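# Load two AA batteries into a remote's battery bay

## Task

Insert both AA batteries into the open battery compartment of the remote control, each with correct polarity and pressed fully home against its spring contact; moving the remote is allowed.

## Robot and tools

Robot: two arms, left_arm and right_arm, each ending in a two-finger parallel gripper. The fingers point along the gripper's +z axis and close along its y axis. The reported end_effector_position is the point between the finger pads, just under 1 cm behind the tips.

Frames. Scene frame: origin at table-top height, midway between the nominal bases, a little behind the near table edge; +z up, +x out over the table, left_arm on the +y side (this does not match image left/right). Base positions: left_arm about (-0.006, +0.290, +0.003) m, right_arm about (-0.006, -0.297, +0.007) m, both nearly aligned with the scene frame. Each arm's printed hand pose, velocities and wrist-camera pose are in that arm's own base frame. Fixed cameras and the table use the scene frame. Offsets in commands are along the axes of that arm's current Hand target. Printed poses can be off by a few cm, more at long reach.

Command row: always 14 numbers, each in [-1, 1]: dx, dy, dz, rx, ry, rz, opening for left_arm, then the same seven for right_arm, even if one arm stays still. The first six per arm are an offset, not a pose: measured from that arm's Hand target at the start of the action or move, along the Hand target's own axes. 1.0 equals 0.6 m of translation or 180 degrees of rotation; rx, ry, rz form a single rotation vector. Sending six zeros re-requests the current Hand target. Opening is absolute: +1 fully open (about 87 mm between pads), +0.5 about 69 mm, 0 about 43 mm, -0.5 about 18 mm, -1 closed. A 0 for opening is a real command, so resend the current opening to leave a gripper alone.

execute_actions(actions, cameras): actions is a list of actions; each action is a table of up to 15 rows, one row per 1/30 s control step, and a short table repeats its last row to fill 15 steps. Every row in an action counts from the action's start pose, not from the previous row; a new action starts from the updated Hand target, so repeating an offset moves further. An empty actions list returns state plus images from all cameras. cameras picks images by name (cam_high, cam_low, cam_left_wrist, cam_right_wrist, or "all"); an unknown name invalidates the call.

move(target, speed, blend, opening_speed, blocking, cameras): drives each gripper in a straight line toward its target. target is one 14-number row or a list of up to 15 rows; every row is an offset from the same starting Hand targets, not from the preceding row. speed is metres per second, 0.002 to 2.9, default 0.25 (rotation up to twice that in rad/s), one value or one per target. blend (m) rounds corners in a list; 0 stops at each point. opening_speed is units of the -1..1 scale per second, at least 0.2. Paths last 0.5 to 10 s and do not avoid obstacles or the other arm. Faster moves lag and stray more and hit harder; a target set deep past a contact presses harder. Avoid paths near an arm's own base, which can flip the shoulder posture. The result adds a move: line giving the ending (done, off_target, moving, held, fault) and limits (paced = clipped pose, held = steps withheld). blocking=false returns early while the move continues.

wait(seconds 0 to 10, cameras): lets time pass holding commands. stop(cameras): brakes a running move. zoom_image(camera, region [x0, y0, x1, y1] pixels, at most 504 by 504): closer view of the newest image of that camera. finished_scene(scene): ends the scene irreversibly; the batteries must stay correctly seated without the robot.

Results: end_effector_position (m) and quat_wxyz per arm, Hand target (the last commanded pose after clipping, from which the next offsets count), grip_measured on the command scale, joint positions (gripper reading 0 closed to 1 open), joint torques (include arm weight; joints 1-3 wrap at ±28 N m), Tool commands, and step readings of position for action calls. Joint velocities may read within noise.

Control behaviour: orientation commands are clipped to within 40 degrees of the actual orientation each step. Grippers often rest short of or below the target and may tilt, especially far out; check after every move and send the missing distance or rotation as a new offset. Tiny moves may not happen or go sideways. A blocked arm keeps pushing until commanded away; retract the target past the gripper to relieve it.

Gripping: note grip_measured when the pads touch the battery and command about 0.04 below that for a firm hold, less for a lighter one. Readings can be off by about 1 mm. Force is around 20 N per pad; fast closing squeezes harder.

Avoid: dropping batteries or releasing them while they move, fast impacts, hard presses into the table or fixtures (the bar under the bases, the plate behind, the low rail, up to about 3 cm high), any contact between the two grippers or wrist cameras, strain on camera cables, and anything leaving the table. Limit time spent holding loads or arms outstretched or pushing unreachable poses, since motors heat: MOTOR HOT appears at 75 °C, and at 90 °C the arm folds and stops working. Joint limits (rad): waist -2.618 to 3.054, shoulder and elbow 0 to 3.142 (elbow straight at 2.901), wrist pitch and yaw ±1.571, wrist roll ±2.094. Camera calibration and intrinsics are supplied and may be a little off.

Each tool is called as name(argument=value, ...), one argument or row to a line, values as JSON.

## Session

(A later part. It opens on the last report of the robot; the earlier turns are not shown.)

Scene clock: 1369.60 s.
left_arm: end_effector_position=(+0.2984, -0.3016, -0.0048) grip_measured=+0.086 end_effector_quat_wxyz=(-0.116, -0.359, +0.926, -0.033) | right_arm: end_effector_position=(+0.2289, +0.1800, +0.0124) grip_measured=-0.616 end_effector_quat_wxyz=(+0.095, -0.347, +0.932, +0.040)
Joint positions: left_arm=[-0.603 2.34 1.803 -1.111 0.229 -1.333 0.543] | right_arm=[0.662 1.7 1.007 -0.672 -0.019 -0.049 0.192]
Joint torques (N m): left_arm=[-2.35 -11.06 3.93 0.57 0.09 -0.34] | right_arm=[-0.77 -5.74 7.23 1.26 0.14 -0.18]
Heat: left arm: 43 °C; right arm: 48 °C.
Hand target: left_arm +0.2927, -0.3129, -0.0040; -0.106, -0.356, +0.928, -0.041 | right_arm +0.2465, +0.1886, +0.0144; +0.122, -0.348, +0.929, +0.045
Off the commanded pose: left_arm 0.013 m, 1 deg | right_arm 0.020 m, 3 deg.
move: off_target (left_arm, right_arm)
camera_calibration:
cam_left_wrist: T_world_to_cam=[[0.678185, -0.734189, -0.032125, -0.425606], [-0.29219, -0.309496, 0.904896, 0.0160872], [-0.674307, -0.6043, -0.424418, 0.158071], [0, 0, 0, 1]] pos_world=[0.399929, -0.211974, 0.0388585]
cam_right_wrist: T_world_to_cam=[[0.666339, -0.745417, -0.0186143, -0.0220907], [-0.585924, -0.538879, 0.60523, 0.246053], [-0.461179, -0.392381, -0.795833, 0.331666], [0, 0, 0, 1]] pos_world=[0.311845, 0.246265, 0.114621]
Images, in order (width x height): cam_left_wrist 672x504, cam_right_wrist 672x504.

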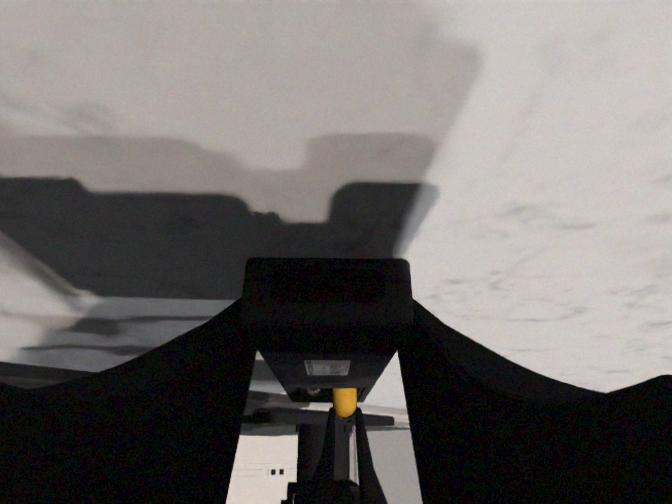

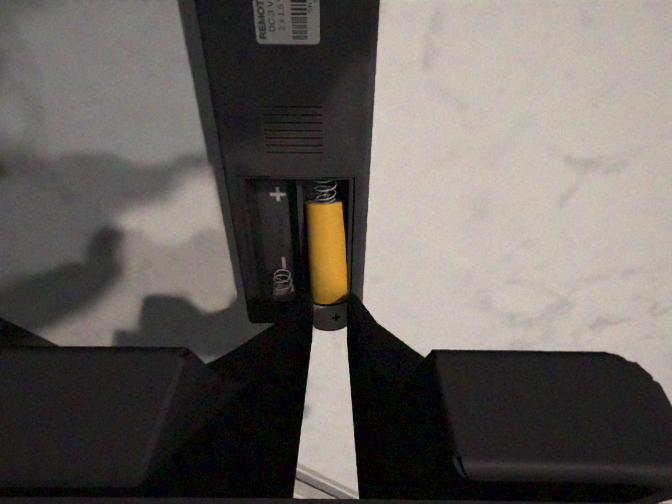

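move(
  target=[0.0195, 0, 0.0045, 0, 0, 0, 0.03, -0.0225, -0.001, 0.006, 0, -0.0222, 0, -0.74],
  speed=0.06,
  cameras=["cam_right_wrist", "cam_left_wrist"],
)

zoom_image(
  camera="cam_right_wrist",
  region=[240, 100, 420, 350],
)

zoom_image(
  camera="cam_left_wrist",
  region=[250, 330, 420, 504],
)

Scene clock: 1375.47 s.
left_arm: end_effector_position=(+0.2983, -0.3018, -0.0047) grip_measured=+0.086 end_effector_quat_wxyz=(-0.101, -0.366, +0.925, -0.029) | right_arm: end_effector_position=(+0.2308, +0.1815, +0.0125) grip_measured=-0.616 end_effector_quat_wxyz=(+0.100, -0.347, +0.932, +0.042)
Joint positions: left_arm=[-0.614 2.322 1.784 -1.096 0.2 -1.363 0.543] | right_arm=[0.662 1.7 1.007 -0.663 -0.019 -0.049 0.192]
Joint torques (N m): left_arm=[-3.45 -10.61 3.78 0.57 0.43 -0.3] | right_arm=[-1.07 -6.94 5.94 1.81 0.13 -0.19]
Heat: left arm: 45 °C; right arm: 48 °C.
Hand target: left_arm +0.2839, -0.3210, -0.0039; -0.106, -0.356, +0.928, -0.041 | right_arm +0.2575, +0.1973, +0.0144; +0.155, -0.346, +0.924, +0.057
Off the commanded pose: left_arm 0.024 m, 2 deg | right_arm 0.031 m, 7 deg.
move: off_target (left_arm, right_arm)
camera_calibration:
cam_left_wrist: T_world_to_cam=[[0.690177, -0.722975, -0.0310194, -0.42595], [-0.309069, -0.333265, 0.890736, 0.0136915], [-0.654318, -0.605179, -0.453461, 0.151502], [0, 0, 0, 1]] pos_world=[0.397343, -0.211703, 0.0432921]
cam_right_wrist: T_world_to_cam=[[0.666472, -0.745313, -0.0179909, -0.022271], [-0.590436, -0.542404, 0.597648, 0.249663], [-0.455193, -0.387693, -0.801557, 0.331037], [0, 0, 0, 1]] pos_world=[0.312939, 0.24716, 0.115734]
Images, in order (width x height): cam_left_wrist 672x504, cam_right_wrist 672x504.

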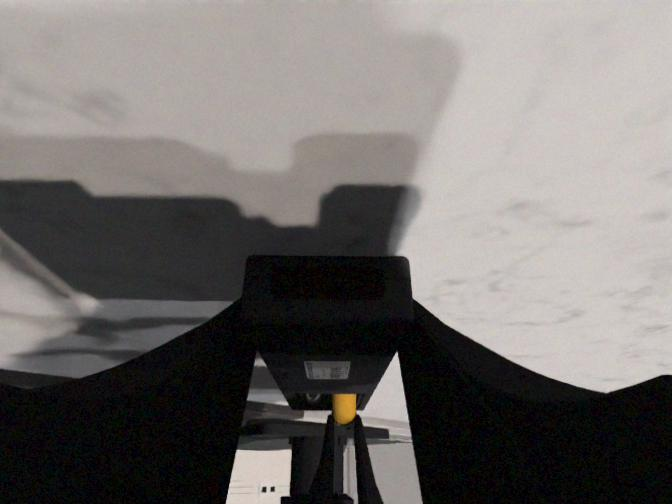

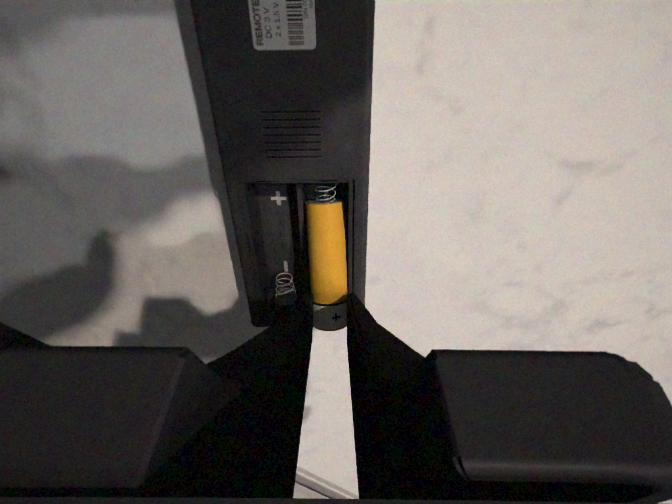

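Scaled by 2.016 from the camera's 672x504 image, which has a finer 960x720 frame.

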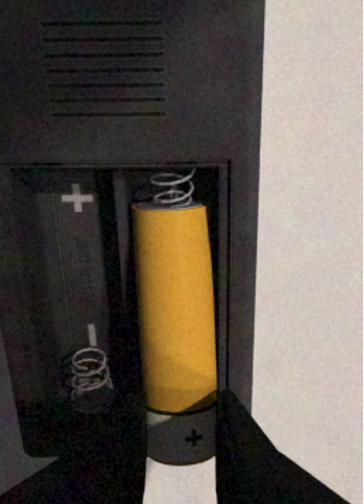

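Scaled by 2.897 from the camera's 672x504 image, which has a finer 960x720 frame.

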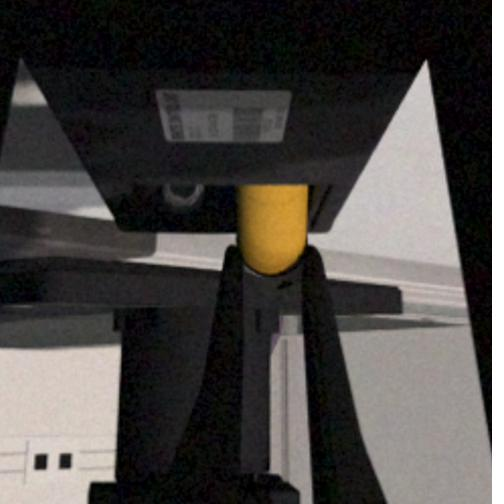

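move(
  target=[0.0146, 0, 0.0034, 0, 0, 0, 0.03, -0.0225, -0.001, 0.0055, 0, 0, 0, -0.74],
  speed=0.06,
  cameras=["cam_right_wrist", "cam_left_wrist"],
)

zoom_image(
  camera="cam_right_wrist",
  region=[240, 100, 420, 350],
)

zoom_image(
  camera="cam_left_wrist",
  region=[250, 330, 420, 504],
)

Scene clock: 1381.53 s.
left_arm: end_effector_position=(+0.2989, -0.3008, -0.0045) grip_measured=+0.086 end_effector_quat_wxyz=(-0.102, -0.368, +0.924, -0.028) | right_arm: end_effector_position=(+0.2288, +0.1799, +0.0122) grip_measured=-0.616 end_effector_quat_wxyz=(+0.095, -0.347, +0.932, +0.040)
Joint positions: left_arm=[-0.611 2.322 1.784 -1.097 0.201 -1.363 0.543] | right_arm=[0.662 1.7 1.007 -0.672 -0.019 -0.049 0.192]
Joint torques (N m): left_arm=[-0.28 -9.47 6.05 0.28 0.12 -0.06] | right_arm=[-0.39 -6.74 5.26 0.88 0.13 0]
Heat: left arm: 46 °C; right arm: 48 °C.
Hand target: left_arm +0.2983, -0.3018, -0.0047; -0.101, -0.367, +0.924, -0.028 (not the last commanded pose) | right_arm +0.2308, +0.1814, +0.0124; +0.100, -0.347, +0.932, +0.042 (not the last commanded pose)
Off the commanded pose: left_arm 0.034 m, 2 deg | right_arm 0.047 m, 7 deg.
move: held (left_arm, right_arm; a check stopped the path); limits=held
pose unreachable (left arm): on one or more control steps of this call, first in action 0 (counted from 0), this arm could not follow its commanded pose, so it was not sent that pose on those steps. It may still have moved: this result reports where it is.
cause: moving toward the commanded pose would bring a part of the arm too close to another arm (this arm's wrist (the part past joint 4) and the right arm's wrist camera, along the way the arms are being sent, or toward where that arm still pushes).
pose unreachable (right arm): on one or more control steps of this call, first in action 0 (counted from 0), this arm could not follow its commanded pose, so it was not sent that pose on those steps. It may still have moved: this result reports where it is.
cause: moving toward the commanded pose would bring a part of the arm too close to another arm (this arm's wrist camera and the left arm's wrist (the part past joint 4), along the way the arms are being sent, or toward where that arm still pushes).
camera_calibration:
cam_left_wrist: T_world_to_cam=[[0.692977, -0.720234, -0.0323371, -0.425705], [-0.305782, -0.334236, 0.891507, 0.0128206], [-0.652902, -0.607905, -0.451852, 0.15136], [0, 0, 0, 1]] pos_world=[0.397747, -0.21031, 0.0431964]
cam_right_wrist: T_world_to_cam=[[0.666305, -0.745446, -0.0186519, -0.0220807], [-0.585717, -0.538687, 0.6056, 0.245908], [-0.461489, -0.39259, -0.795551, 0.331537], [0, 0, 0, 1]] pos_world=[0.311746, 0.246165, 0.114421]
Images, in order (width x height): cam_left_wrist 672x504, cam_right_wrist 672x504.

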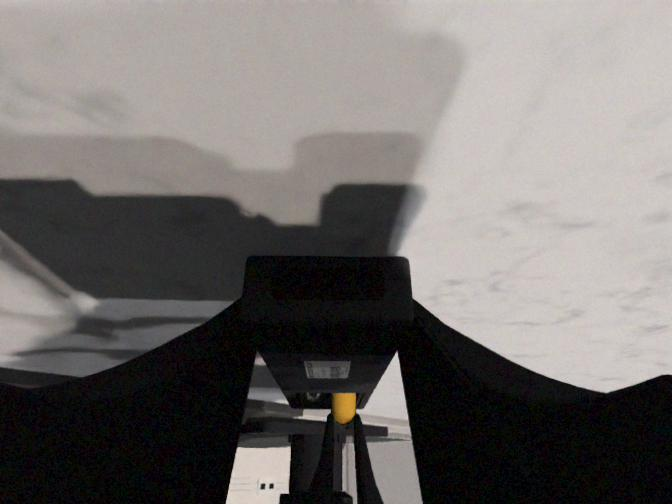

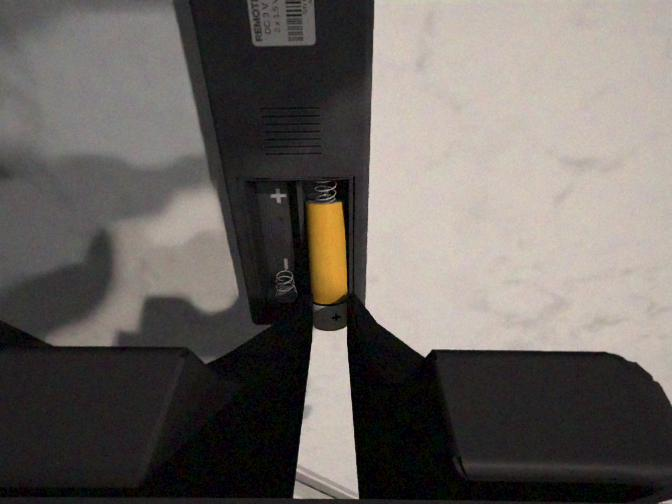

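Scaled by 2.016 from the camera's 672x504 image, which has a finer 960x720 frame.

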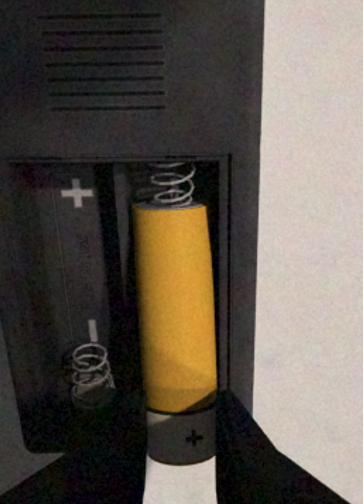

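Scaled by 2.897 from the camera's 672x504 image, which has a finer 960x720 frame.

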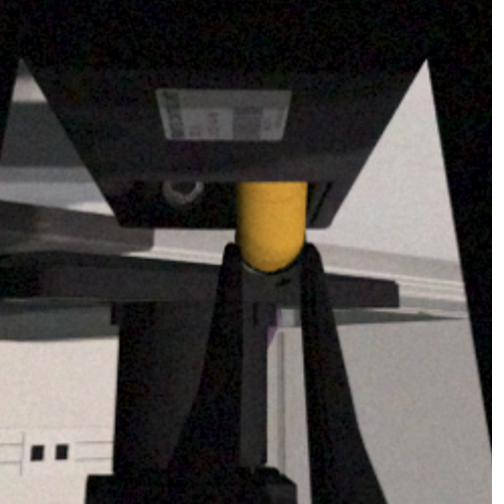

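move(
  target=[0.0163, 0, 0.0035, 0, 0.0278, 0, 0.03, -0.0142, -0.001, 0.012, 0, -0.05, 0, -0.74],
  speed=0.06,
)

Scene clock: 1391.30 s.
left_arm: end_effector_position=(+0.2985, -0.3012, -0.0036) grip_measured=+0.086 end_effector_quat_wxyz=(-0.109, -0.369, +0.922, -0.033) | right_arm: end_effector_position=(+0.2290, +0.1800, +0.0119) grip_measured=-0.616 end_effector_quat_wxyz=(+0.151, -0.345, +0.925, +0.058)
Joint positions: left_arm=[-0.605 2.324 1.784 -1.099 0.219 -1.36 0.543] | right_arm=[0.662 1.599 0.882 -0.531 -0.019 -0.049 0.192]
Joint torques (N m): left_arm=[0.02 -8.25 6.09 0.25 0.82 0.06] | right_arm=[-0.58 -5.2 4.36 1.69 -0.05 0.01]
Heat: left arm: 47 °C; right arm: 47 °C.
Hand target: left_arm +0.2910, -0.3087, -0.0046; -0.141, -0.365, +0.919, -0.045 | right_arm +0.2387, +0.1875, +0.0073; +0.173, -0.342, +0.921, +0.069
Off the commanded pose: left_arm 0.011 m, 4 deg | right_arm 0.013 m, 3 deg.
move: off_target (left_arm, right_arm)

move(
  target=[0.0163, 0, 0.0035, 0, 0.02, 0, 0.03, -0.0205, -0.001, 0.0157, 0, -0.02, 0, -0.74],
  speed=0.06,
  cameras=["cam_right_wrist", "cam_left_wrist"],
)

zoom_image(
  camera="cam_right_wrist",
  region=[240, 100, 420, 350],
)

zoom_image(
  camera="cam_left_wrist",
  region=[250, 330, 420, 504],
)

Scene clock: 1395.93 s.
left_arm: end_effector_position=(+0.2985, -0.3013, -0.0037) grip_measured=+0.086 end_effector_quat_wxyz=(-0.123, -0.372, +0.919, -0.039) | right_arm: end_effector_position=(+0.2318, +0.1822, +0.0072) grip_measured=-0.617 end_effector_quat_wxyz=(+0.162, -0.344, +0.923, +0.061)
Joint positions: left_arm=[-0.594 2.33 1.784 -1.099 0.247 -1.355 0.543] | right_arm=[0.662 1.6 0.857 -0.48 -0.019 -0.049 0.192]
Joint torques (N m): left_arm=[-0.8 -8.02 5.79 0.22 1.17 0.04] | right_arm=[-0.68 -4.55 4.44 2.03 -0.09 -0.03]
Heat: left arm: 47 °C; right arm: 47 °C.
Hand target: left_arm +0.2838, -0.3155, -0.0039; -0.170, -0.364, +0.914, -0.056 | right_arm +0.2503, +0.1968, +0.0030; +0.202, -0.340, +0.915, +0.079
Off the commanded pose: left_arm 0.021 m, 6 deg | right_arm 0.024 m, 5 deg.
move: off_target (left_arm, right_arm)
camera_calibration:
cam_left_wrist: T_world_to_cam=[[0.700397, -0.713103, -0.0304639, -0.425719], [-0.272707, -0.306803, 0.911868, 0.010251], [-0.659602, -0.630362, -0.409353, 0.146592], [0, 0, 0, 1]] pos_world=[0.397661, -0.20803, 0.0376913]
cam_right_wrist: T_world_to_cam=[[0.667895, -0.744203, -0.00887225, -0.022984], [-0.64713, -0.586581, 0.486976, 0.2757], [-0.367613, -0.319507, -0.87337, 0.295362], [0, 0, 0, 1]] pos_world=[0.302343, 0.238986, 0.123497]
Images, in order (width x height): cam_left_wrist 672x504, cam_right_wrist 672x504.

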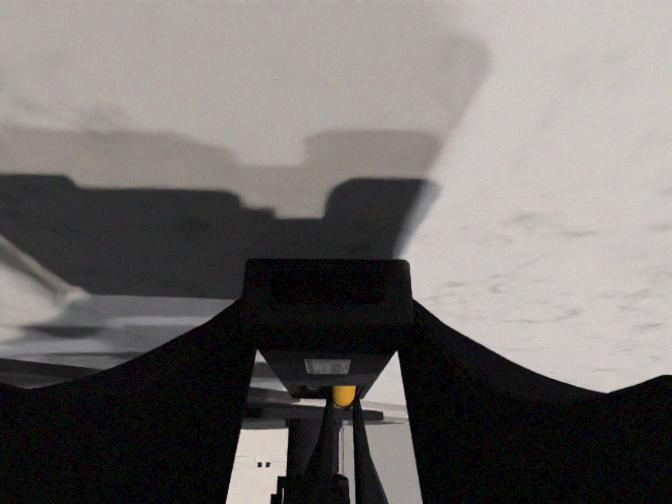

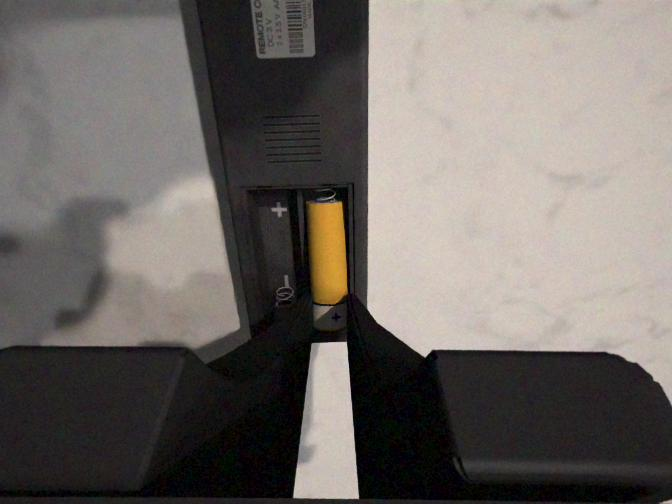

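Scaled by 2.016 from the camera's 672x504 image, which has a finer 960x720 frame.

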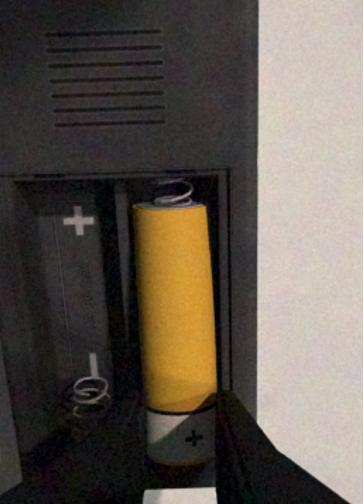

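Scaled by 2.897 from the camera's 672x504 image, which has a finer 960x720 frame.

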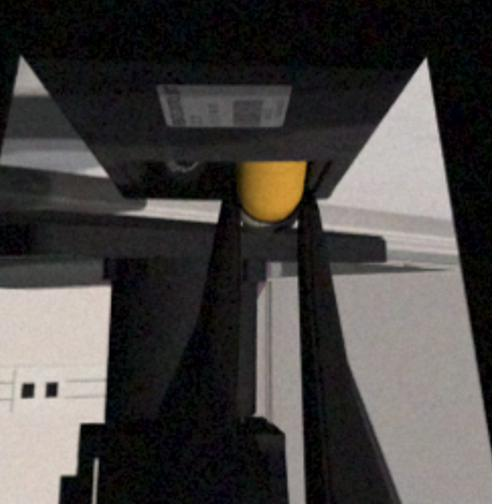

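move(
  target=[0.008, 0, 0.0017, 0, 0, 0, 0.03, -0.012, -0.001, 0.0163, 0, 0, 0, -0.74],
  speed=0.06,
  cameras=["cam_right_wrist", "cam_left_wrist"],
)

zoom_image(
  camera="cam_right_wrist",
  region=[240, 100, 420, 350],
)

zoom_image(
  camera="cam_left_wrist",
  region=[250, 330, 420, 504],
)

Scene clock: 1400.23 s.
left_arm: end_effector_position=(+0.2985, -0.3013, -0.0037) grip_measured=+0.086 end_effector_quat_wxyz=(-0.123, -0.372, +0.919, -0.039) | right_arm: end_effector_position=(+0.2321, +0.1825, +0.0068) grip_measured=-0.617 end_effector_quat_wxyz=(+0.157, -0.344, +0.924, +0.060)
Joint positions: left_arm=[-0.594 2.33 1.784 -1.099 0.248 -1.355 0.543] | right_arm=[0.662 1.612 0.87 -0.492 -0.019 -0.049 0.192]
Joint torques (N m): left_arm=[-1.63 -8.38 5.26 0.24 1.17 -0.06] | right_arm=[-0.88 -1.92 5.38 2.33 -0.06 -0.03]
Heat: left arm: 48 °C; right arm: 47 °C.
Hand target: left_arm +0.2802, -0.3188, -0.0031; -0.170, -0.364, +0.914, -0.056 | right_arm +0.2588, +0.2034, -0.0028; +0.202, -0.340, +0.915, +0.079
Off the commanded pose: left_arm 0.025 m, 6 deg | right_arm 0.035 m, 6 deg.
move: off_target (left_arm, right_arm)
camera_calibration:
cam_left_wrist: T_world_to_cam=[[0.700417, -0.713087, -0.0303676, -0.425728], [-0.272522, -0.30652, 0.912018, 0.0102303], [-0.659657, -0.630517, -0.409024, 0.14657], [0, 0, 0, 1]] pos_world=[0.397661, -0.208031, 0.037692]
cam_right_wrist: T_world_to_cam=[[0.667758, -0.744315, -0.00967658, -0.0229479], [-0.642727, -0.583078, 0.496913, 0.274607], [-0.375502, -0.325598, -0.867747, 0.298084], [0, 0, 0, 1]] pos_world=[0.303752, 0.240093, 0.121984]
Images, in order (width x height): cam_left_wrist 672x504, cam_right_wrist 672x504.

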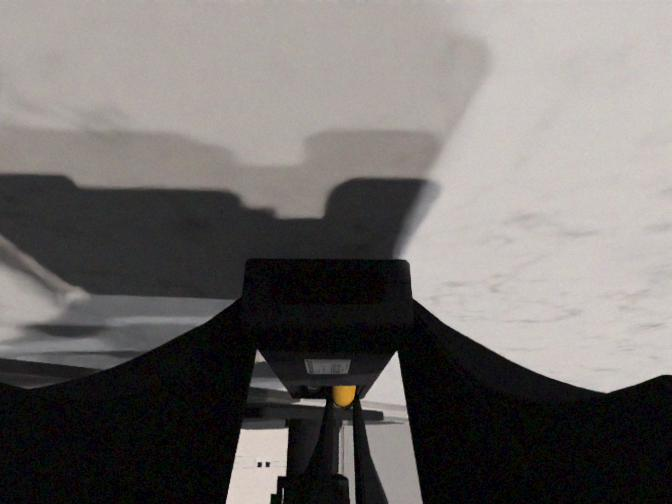

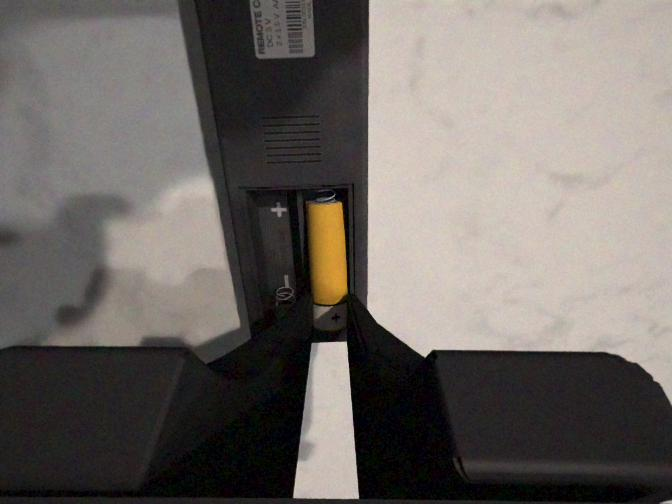

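Scaled by 2.016 from the camera's 672x504 image, which has a finer 960x720 frame.

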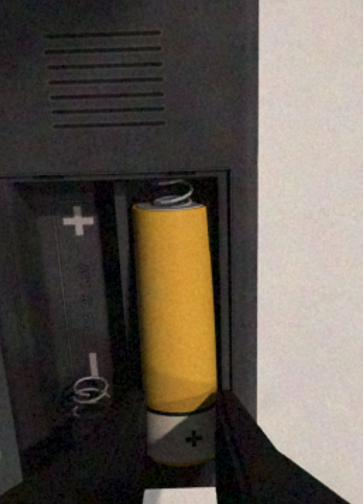

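Scaled by 2.897 from the camera's 672x504 image, which has a finer 960x720 frame.

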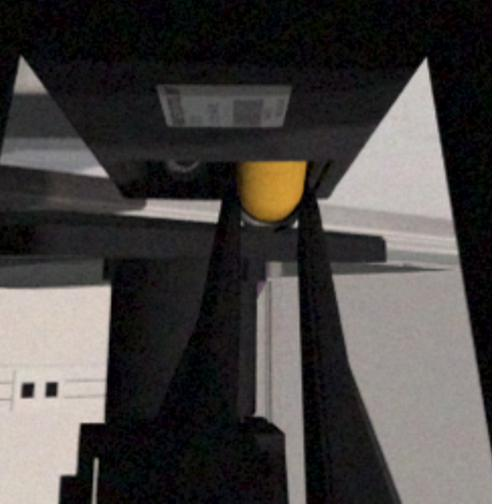

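move(
  target=[
    [0.004, 0, 0.0008, 0, 0, 0, 0.03, -0.007, 0.006, -0.010, 0, 0, 0, -0.74],
    [0.004, 0, 0.0008, 0, 0, 0, 0.03, -0.022, 0.006, -0.003, 0, 0, 0, -0.74],
  ],
  speed=0.06,
  cameras=["cam_right_wrist", "cam_left_wrist"],
)

zoom_image(
  camera="cam_right_wrist",
  region=[240, 100, 420, 350],
)

zoom_image(
  camera="cam_left_wrist",
  region=[250, 330, 420, 504],
)

Scene clock: 1410.93 s.
left_arm: end_effector_position=(+0.2985, -0.3013, -0.0037) grip_measured=+0.086 end_effector_quat_wxyz=(-0.123, -0.372, +0.919, -0.039) | right_arm: end_effector_position=(+0.2328, +0.1830, +0.0072) grip_measured=-0.617 end_effector_quat_wxyz=(+0.140, -0.345, +0.927, +0.054)
Joint positions: left_arm=[-0.594 2.33 1.784 -1.099 0.248 -1.355 0.543] | right_arm=[0.662 1.645 0.914 -0.54 -0.019 -0.049 0.192]
Joint torques (N m): left_arm=[-1.99 -8.54 4.98 0.24 1.19 -0.12] | right_arm=[0.27 -3.26 6.97 2.28 0.03 0.13]
Heat: left arm: 49 °C; right arm: 46 °C.
Hand target: left_arm +0.2785, -0.3205, -0.0028; -0.170, -0.364, +0.914, -0.056 | right_arm +0.2649, +0.2135, +0.0044; +0.202, -0.340, +0.915, +0.080
Off the commanded pose: left_arm 0.028 m, 6 deg | right_arm 0.044 m, 8 deg.
move: off_target (left_arm, right_arm)
camera_calibration:
cam_left_wrist: T_world_to_cam=[[0.700417, -0.713087, -0.0303676, -0.425728], [-0.272522, -0.30652, 0.912018, 0.0102303], [-0.659657, -0.630517, -0.409024, 0.14657], [0, 0, 0, 1]] pos_world=[0.397661, -0.208031, 0.037692]
cam_right_wrist: T_world_to_cam=[[0.66745, -0.744554, -0.0122338, -0.0229597], [-0.627899, -0.571555, 0.528269, 0.269323], [-0.400317, -0.344912, -0.848989, 0.308126], [0, 0, 0, 1]] pos_world=[0.30778, 0.243114, 0.11904]
Images, in order (width x height): cam_left_wrist 672x504, cam_right_wrist 672x504.

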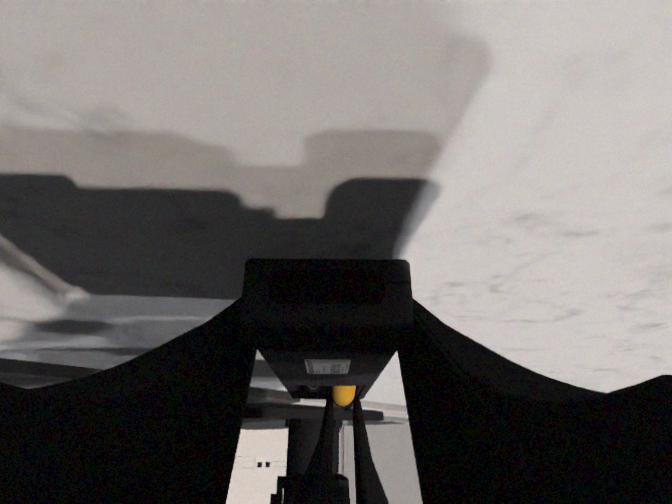

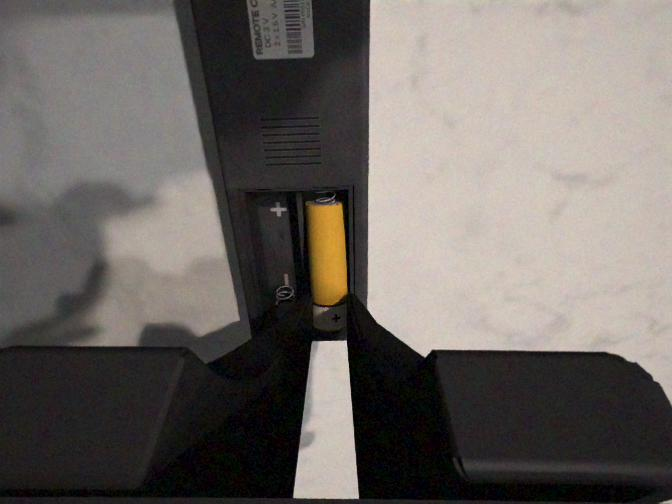

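Scaled by 2.016 from the camera's 672x504 image, which has a finer 960x720 frame.

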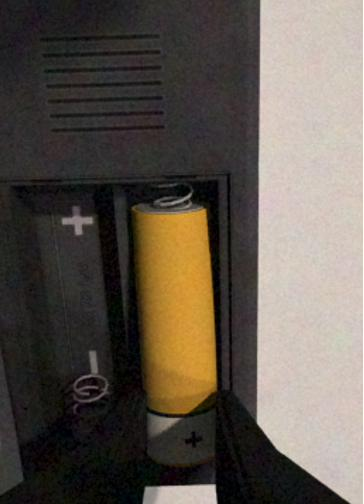

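Scaled by 2.897 from the camera's 672x504 image, which has a finer 960x720 frame.

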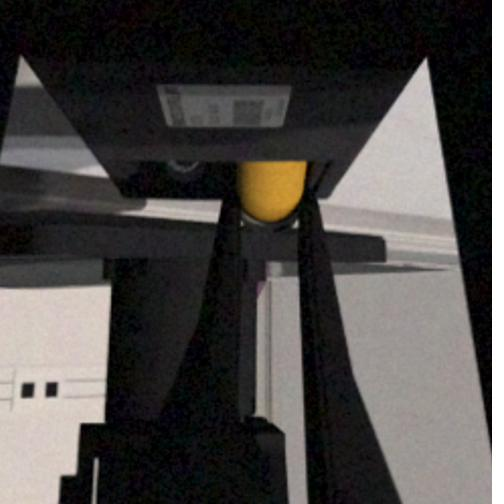

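move(
  target=[0.004, 0, 0.0008, 0, 0, 0, 0.03, -0.006, -0.003, 0.003, 0, -0.06, 0, -0.74],
  speed=0.06,
  cameras=["cam_right_wrist", "cam_left_wrist"],
)

zoom_image(
  camera="cam_right_wrist",
  region=[240, 100, 420, 350],
)

zoom_image(
  camera="cam_left_wrist",
  region=[250, 330, 420, 504],
)

Scene clock: 1423.00 s.
left_arm: end_effector_position=(+0.2984, -0.3012, -0.0039) grip_measured=+0.086 end_effector_quat_wxyz=(-0.123, -0.373, +0.919, -0.039) | right_arm: end_effector_position=(+0.2326, +0.1826, +0.0076) grip_measured=-0.617 end_effector_quat_wxyz=(+0.209, -0.341, +0.914, +0.075)
Joint positions: left_arm=[-0.594 2.33 1.783 -1.099 0.248 -1.357 0.543] | right_arm=[0.662 1.522 0.756 -0.358 -0.018 -0.049 0.192]
Joint torques (N m): left_arm=[-2.36 -8.79 4.79 0.26 1.19 -0.15] | right_arm=[-0.61 -2.43 4.72 3.08 -0.15 0.11]
Heat: left arm: 49 °C; right arm: 47 °C.
Hand target: left_arm +0.2767, -0.3221, -0.0024; -0.170, -0.364, +0.914, -0.056 | right_arm +0.2691, +0.2146, +0.0043; +0.287, -0.331, +0.892, +0.111
Off the commanded pose: left_arm 0.030 m, 6 deg | right_arm 0.049 m, 10 deg.
move: off_target (left_arm, right_arm)
camera_calibration:
cam_left_wrist: T_world_to_cam=[[0.701689, -0.711781, -0.0316278, -0.425571], [-0.27111, -0.307791, 0.912011, 0.0095656], [-0.658887, -0.631374, -0.408944, 0.145929], [0, 0, 0, 1]] pos_world=[0.397363, -0.207834, 0.0374929]
cam_right_wrist: T_world_to_cam=[[0.668054, -0.744111, -0.0012257, -0.0233614], [-0.682072, -0.613013, 0.39874, 0.289943], [-0.297458, -0.265544, -0.917063, 0.270264], [0, 0, 0, 1]] pos_world=[0.293761, 0.232122, 0.132209]
Images, in order (width x height): cam_left_wrist 672x504, cam_right_wrist 672x504.

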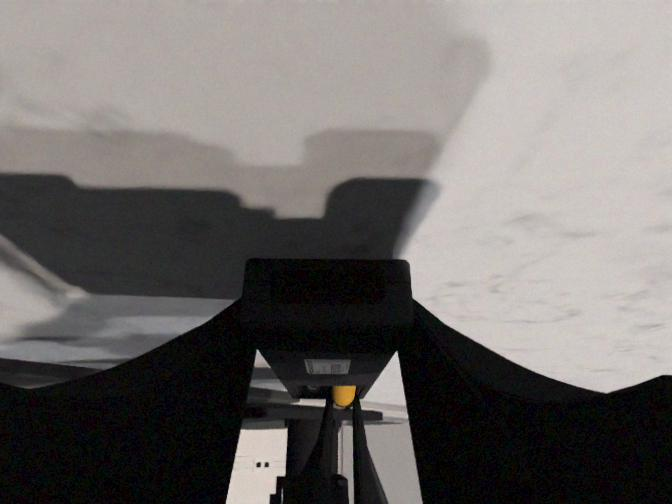

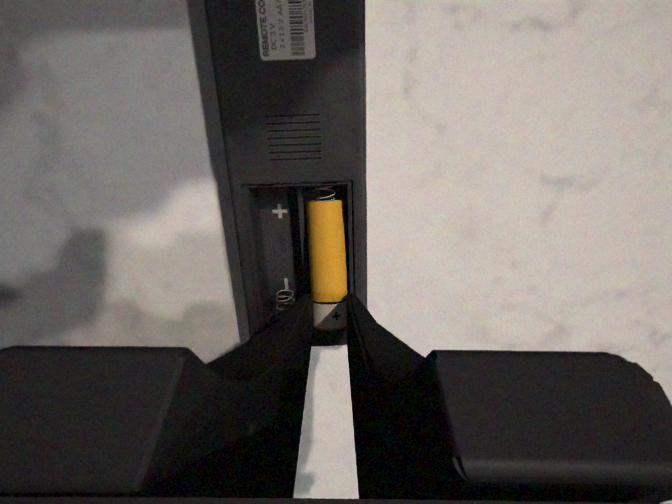

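Scaled by 2.016 from the camera's 672x504 image, which has a finer 960x720 frame.

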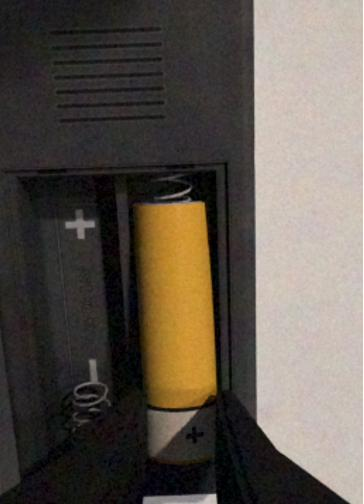

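Scaled by 2.897 from the camera's 672x504 image, which has a finer 960x720 frame.

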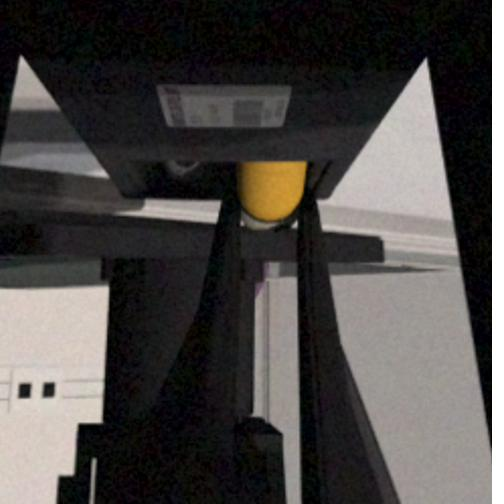

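move(
  target=[0, 0, 0, 0, 0, 0, 0.03, 0.026, 0.002, 0.0425, 0, 0, 0, -0.74],
  speed=0.08,
  cameras=["cam_right_wrist", "cam_left_wrist"],
)

zoom_image(
  camera="cam_right_wrist",
  region=[240, 100, 420, 350],
)

zoom_image(
  camera="cam_left_wrist",
  region=[250, 330, 420, 504],
)

Scene clock: 1438.77 s.
left_arm: end_effector_position=(+0.3080, -0.2941, -0.0047) grip_measured=+0.086 end_effector_quat_wxyz=(-0.118, -0.395, +0.910, -0.038) | right_arm: end_effector_position=(+0.2475, +0.1854, +0.0043) grip_measured=-0.613 end_effector_quat_wxyz=(+0.245, -0.335, +0.908, +0.066)
Joint positions: left_arm=[-0.57 2.33 1.783 -1.094 0.239 -1.381 0.543] | right_arm=[0.662 1.534 0.728 -0.253 0.021 -0.05 0.193]
Joint torques (N m): left_arm=[-4.04 -8.94 4.46 0.24 1.27 0.11] | right_arm=[-0.06 3.62 2.5 3.4 -0.47 0.14]
Heat: left arm: 51 °C; right arm: 46 °C.
Hand target: left_arm +0.2767, -0.3222, -0.0024; -0.170, -0.364, +0.914, -0.056 | right_arm +0.2698, +0.2173, -0.0255; +0.287, -0.331, +0.892, +0.111
Off the commanded pose: left_arm 0.042 m, 7 deg | right_arm 0.049 m, 7 deg.
move: off_target (left_arm, right_arm)
camera_calibration:
cam_left_wrist: T_world_to_cam=[[0.734065, -0.678232, -0.0339098, -0.427389], [-0.261254, -0.328147, 0.907781, 0.0061139], [-0.626813, -0.657511, -0.418072, 0.138771], [0, 0, 0, 1]] pos_world=[0.402312, -0.196619, 0.0379736]
cam_right_wrist: T_world_to_cam=[[0.653995, -0.755519, 0.0384915, -0.0258776], [-0.719453, -0.605436, 0.340345, 0.311289], [-0.233833, -0.250277, -0.939513, 0.254013], [0, 0, 0, 1]] pos_world=[0.300278, 0.232488, 0.133699]
Images, in order (width x height): cam_left_wrist 672x504, cam_right_wrist 672x504.

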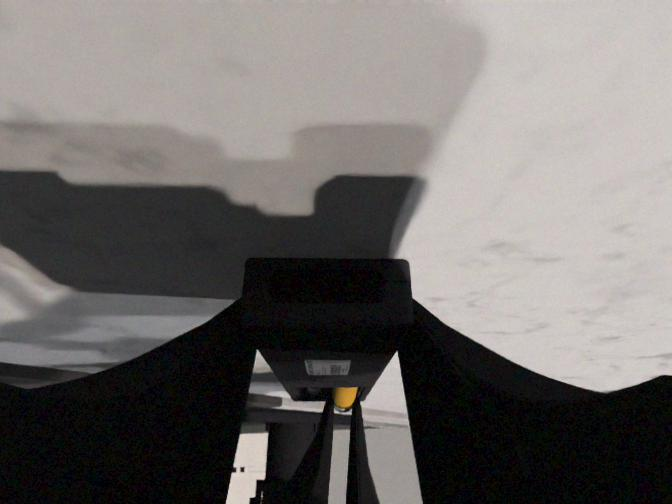

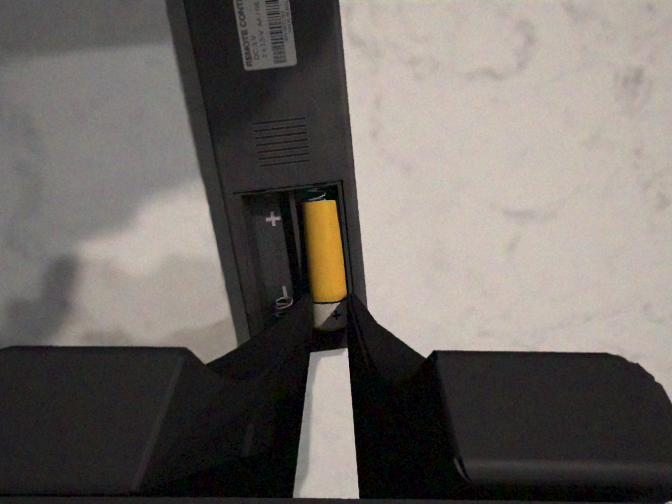

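Scaled by 2.016 from the camera's 672x504 image, which has a finer 960x720 frame.

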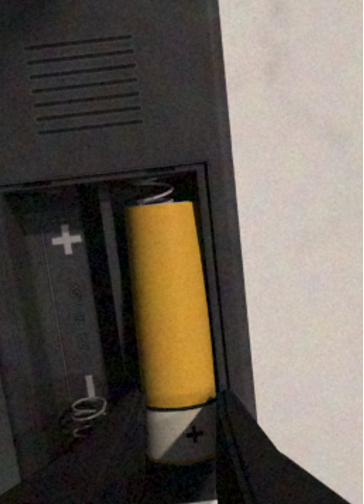

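Scaled by 2.897 from the camera's 672x504 image, which has a finer 960x720 frame.

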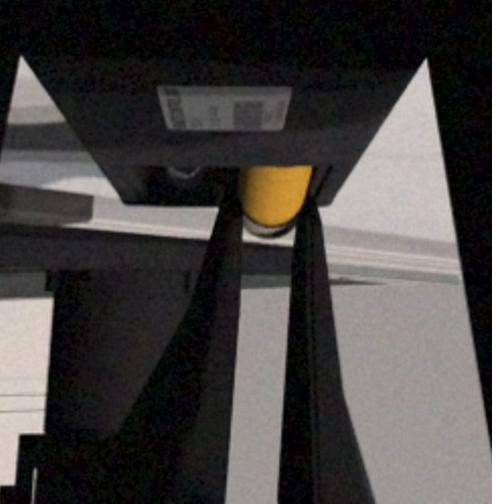

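move(
  target=[-0.0668, -0.0018, -0.021, 0, -0.035, 0, 0.03, 0.022, -0.0162, -0.0772, 0, 0.037, 0, -0.74],
  speed=0.08,
  cameras=["cam_right_wrist", "cam_left_wrist"],
)

zoom_image(
  camera="cam_right_wrist",
  region=[240, 100, 420, 350],
)

zoom_image(
  camera="cam_left_wrist",
  region=[250, 330, 420, 504],
)

Scene clock: 1448.37 s.
left_arm: end_effector_position=(+0.3100, -0.2931, -0.0042) grip_measured=+0.086 end_effector_quat_wxyz=(-0.115, -0.392, +0.912, -0.038) | right_arm: end_effector_position=(+0.2478, +0.1825, +0.0066) grip_measured=-0.614 end_effector_quat_wxyz=(+0.240, -0.334, +0.908, +0.082)
Joint positions: left_arm=[-0.568 2.332 1.792 -1.098 0.233 -1.373 0.543] | right_arm=[0.63 1.523 0.728 -0.265 -0.025 -0.069 0.193]
Joint torques (N m): left_arm=[-0.36 -8.03 8.54 0.06 0.17 0.5] | right_arm=[-1.06 -4.44 5.82 1.3 -0.24 -0.04]
Heat: left arm: 51 °C; right arm: 46 °C.
Hand target: left_arm +0.3080, -0.2942, -0.0047; -0.119, -0.366, +0.922, -0.036 | right_arm +0.2478, +0.1850, +0.0042; +0.234, -0.337, +0.907, +0.092
Off the commanded pose: left_arm 0.002 m, 3 deg | right_arm 0.003 m, 1 deg.
move: off_target (left_arm)
camera_calibration:
cam_left_wrist: T_world_to_cam=[[0.730224, -0.682499, -0.0311082, -0.428213], [-0.268665, -0.328721, 0.905407, 0.00859552], [-0.628165, -0.652792, -0.423404, 0.142804], [0, 0, 0, 1]] pos_world=[0.404705, -0.196208, 0.0393602]
cam_right_wrist: T_world_to_cam=[[0.660082, -0.751154, 0.00770863, -0.0304511], [-0.708448, -0.619075, 0.338891, 0.308681], [-0.249787, -0.229157, -0.940794, 0.255479], [0, 0, 0, 1]] pos_world=[0.3026, 0.226768, 0.135979]
Images, in order (width x height): cam_left_wrist 672x504, cam_right_wrist 672x504.

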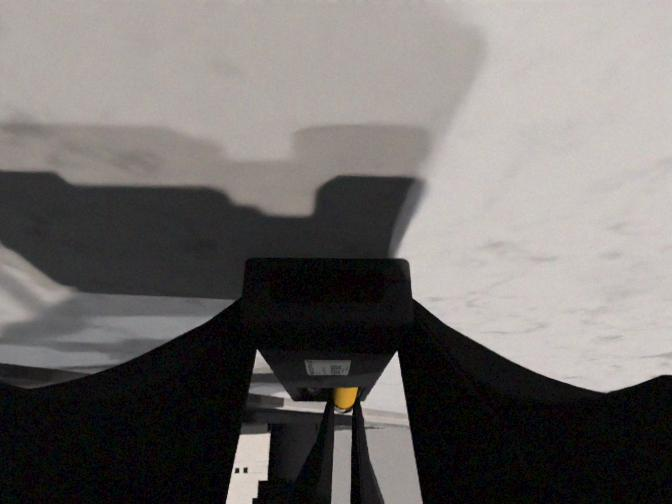

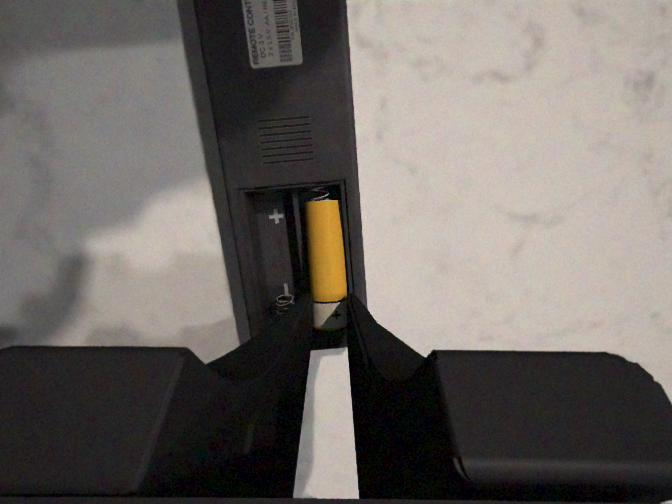

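Scaled by 2.016 from the camera's 672x504 image, which has a finer 960x720 frame.

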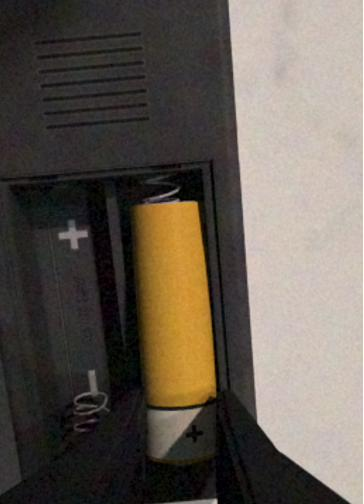

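Scaled by 2.897 from the camera's 672x504 image, which has a finer 960x720 frame.

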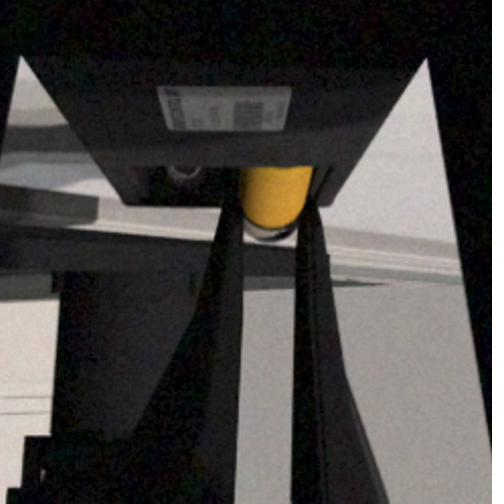

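zoom_image(
  camera="cam_right_wrist",
  region=[290, 280, 370, 360],
)

zoom_image(
  camera="cam_left_wrist",
  region=[300, 370, 390, 430],
)

Scaled by 6.300 from the camera's 672x504 image, which has a finer 960x720 frame.

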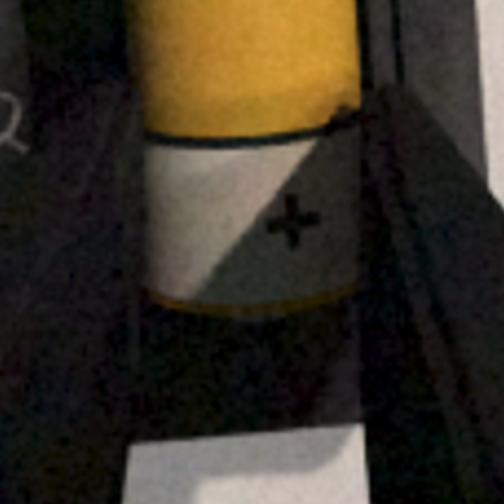

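Scaled by 5.600 from the camera's 672x504 image, which has a finer 960x720 frame.

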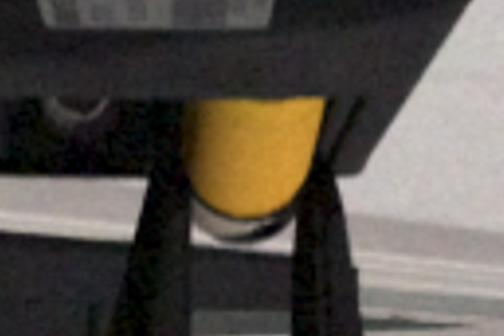

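move(
  target=[
    [0, 0, 0, 0, 0, 0, 0.03, 0, 0, 0, 0, 0, 0, -0.52],
    [0, 0, 0, 0, 0, 0, 0.03, -0.0322, 0, -0.0396, 0, 0, 0, -0.45],
  ],
  speed=[0.05, 0.08],
  opening_speed=0.4,
  cameras=["cam_right_wrist", "cam_left_wrist"],
)

zoom_image(
  camera="cam_right_wrist",
  region=[220, 180, 400, 360],
)

zoom_image(
  camera="cam_left_wrist",
  region=[280, 350, 380, 430],
)

Scene clock: 1468.17 s.
left_arm: end_effector_position=(+0.3058, -0.2904, -0.0041) grip_measured=+0.086 end_effector_quat_wxyz=(-0.119, -0.374, +0.919, -0.035) | right_arm: end_effector_position=(+0.2410, +0.1822, +0.0211) grip_measured=-0.450 end_effector_quat_wxyz=(+0.211, -0.338, +0.913, +0.084)
Joint positions: left_arm=[-0.568 2.333 1.792 -1.112 0.235 -1.332 0.543] | right_arm=[0.63 1.511 0.803 -0.407 -0.046 -0.069 0.275]
Joint torques (N m): left_arm=[-0.35 -7.98 8.76 0.13 0.17 0.08] | right_arm=[-0.84 -7.32 7.71 1.25 0 -0.02]
Heat: left arm: 48 °C; right arm: 46 °C.
Hand target: left_arm +0.3079, -0.2941, -0.0048; -0.119, -0.366, +0.922, -0.036 | right_arm +0.2520, +0.1883, +0.0345; +0.235, -0.337, +0.907, +0.092
Off the commanded pose: left_arm 0.004 m, 1 deg | right_arm 0.018 m, 3 deg.
move: off_target (right_arm); target 2's new opening was sent with right_arm's hand 0.018 m and 3 deg from that target
camera_calibration:
cam_left_wrist: T_world_to_cam=[[0.702233, -0.711061, -0.0355108, -0.423042], [-0.275415, -0.317314, 0.907446, 0.0137115], [-0.656518, -0.627458, -0.418665, 0.157974], [0, 0, 0, 1]] pos_world=[0.404563, -0.197336, 0.0386732]
cam_right_wrist: T_world_to_cam=[[0.667298, -0.744609, -0.0164432, -0.0286835], [-0.682074, -0.619826, 0.388062, 0.291534], [-0.299146, -0.247738, -0.921487, 0.282385], [0, 0, 0, 1]] pos_world=[0.302463, 0.2293, 0.146609]
Images, in order (width x height): cam_left_wrist 672x504, cam_right_wrist 672x504.

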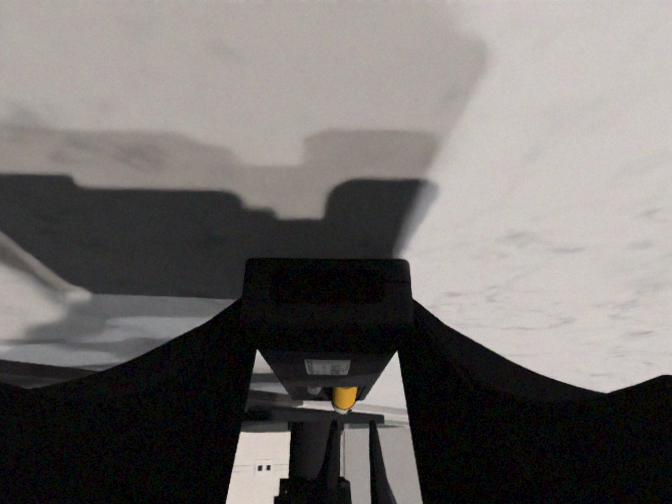

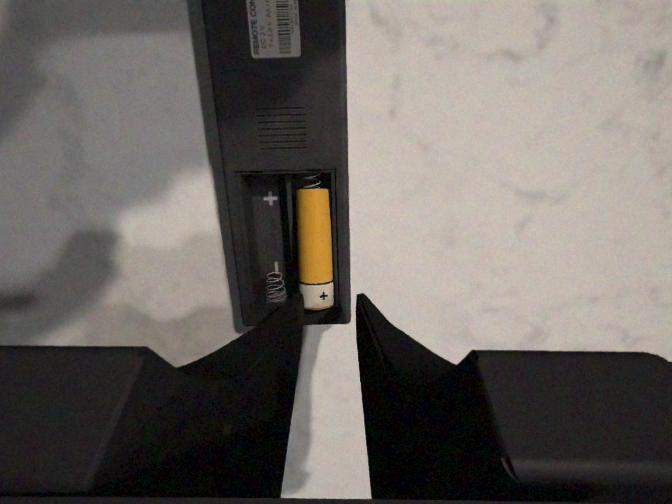

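Scaled by 2.800 from the camera's 672x504 image, which has a finer 960x720 frame.

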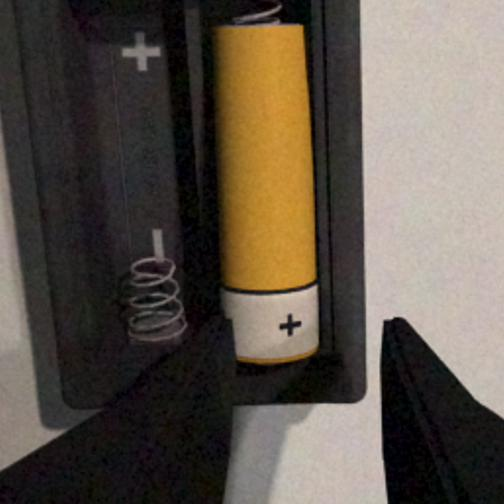

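Scaled by 5.040 from the camera's 672x504 image, which has a finer 960x720 frame.

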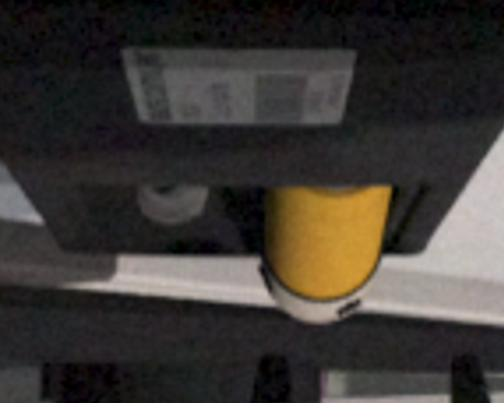

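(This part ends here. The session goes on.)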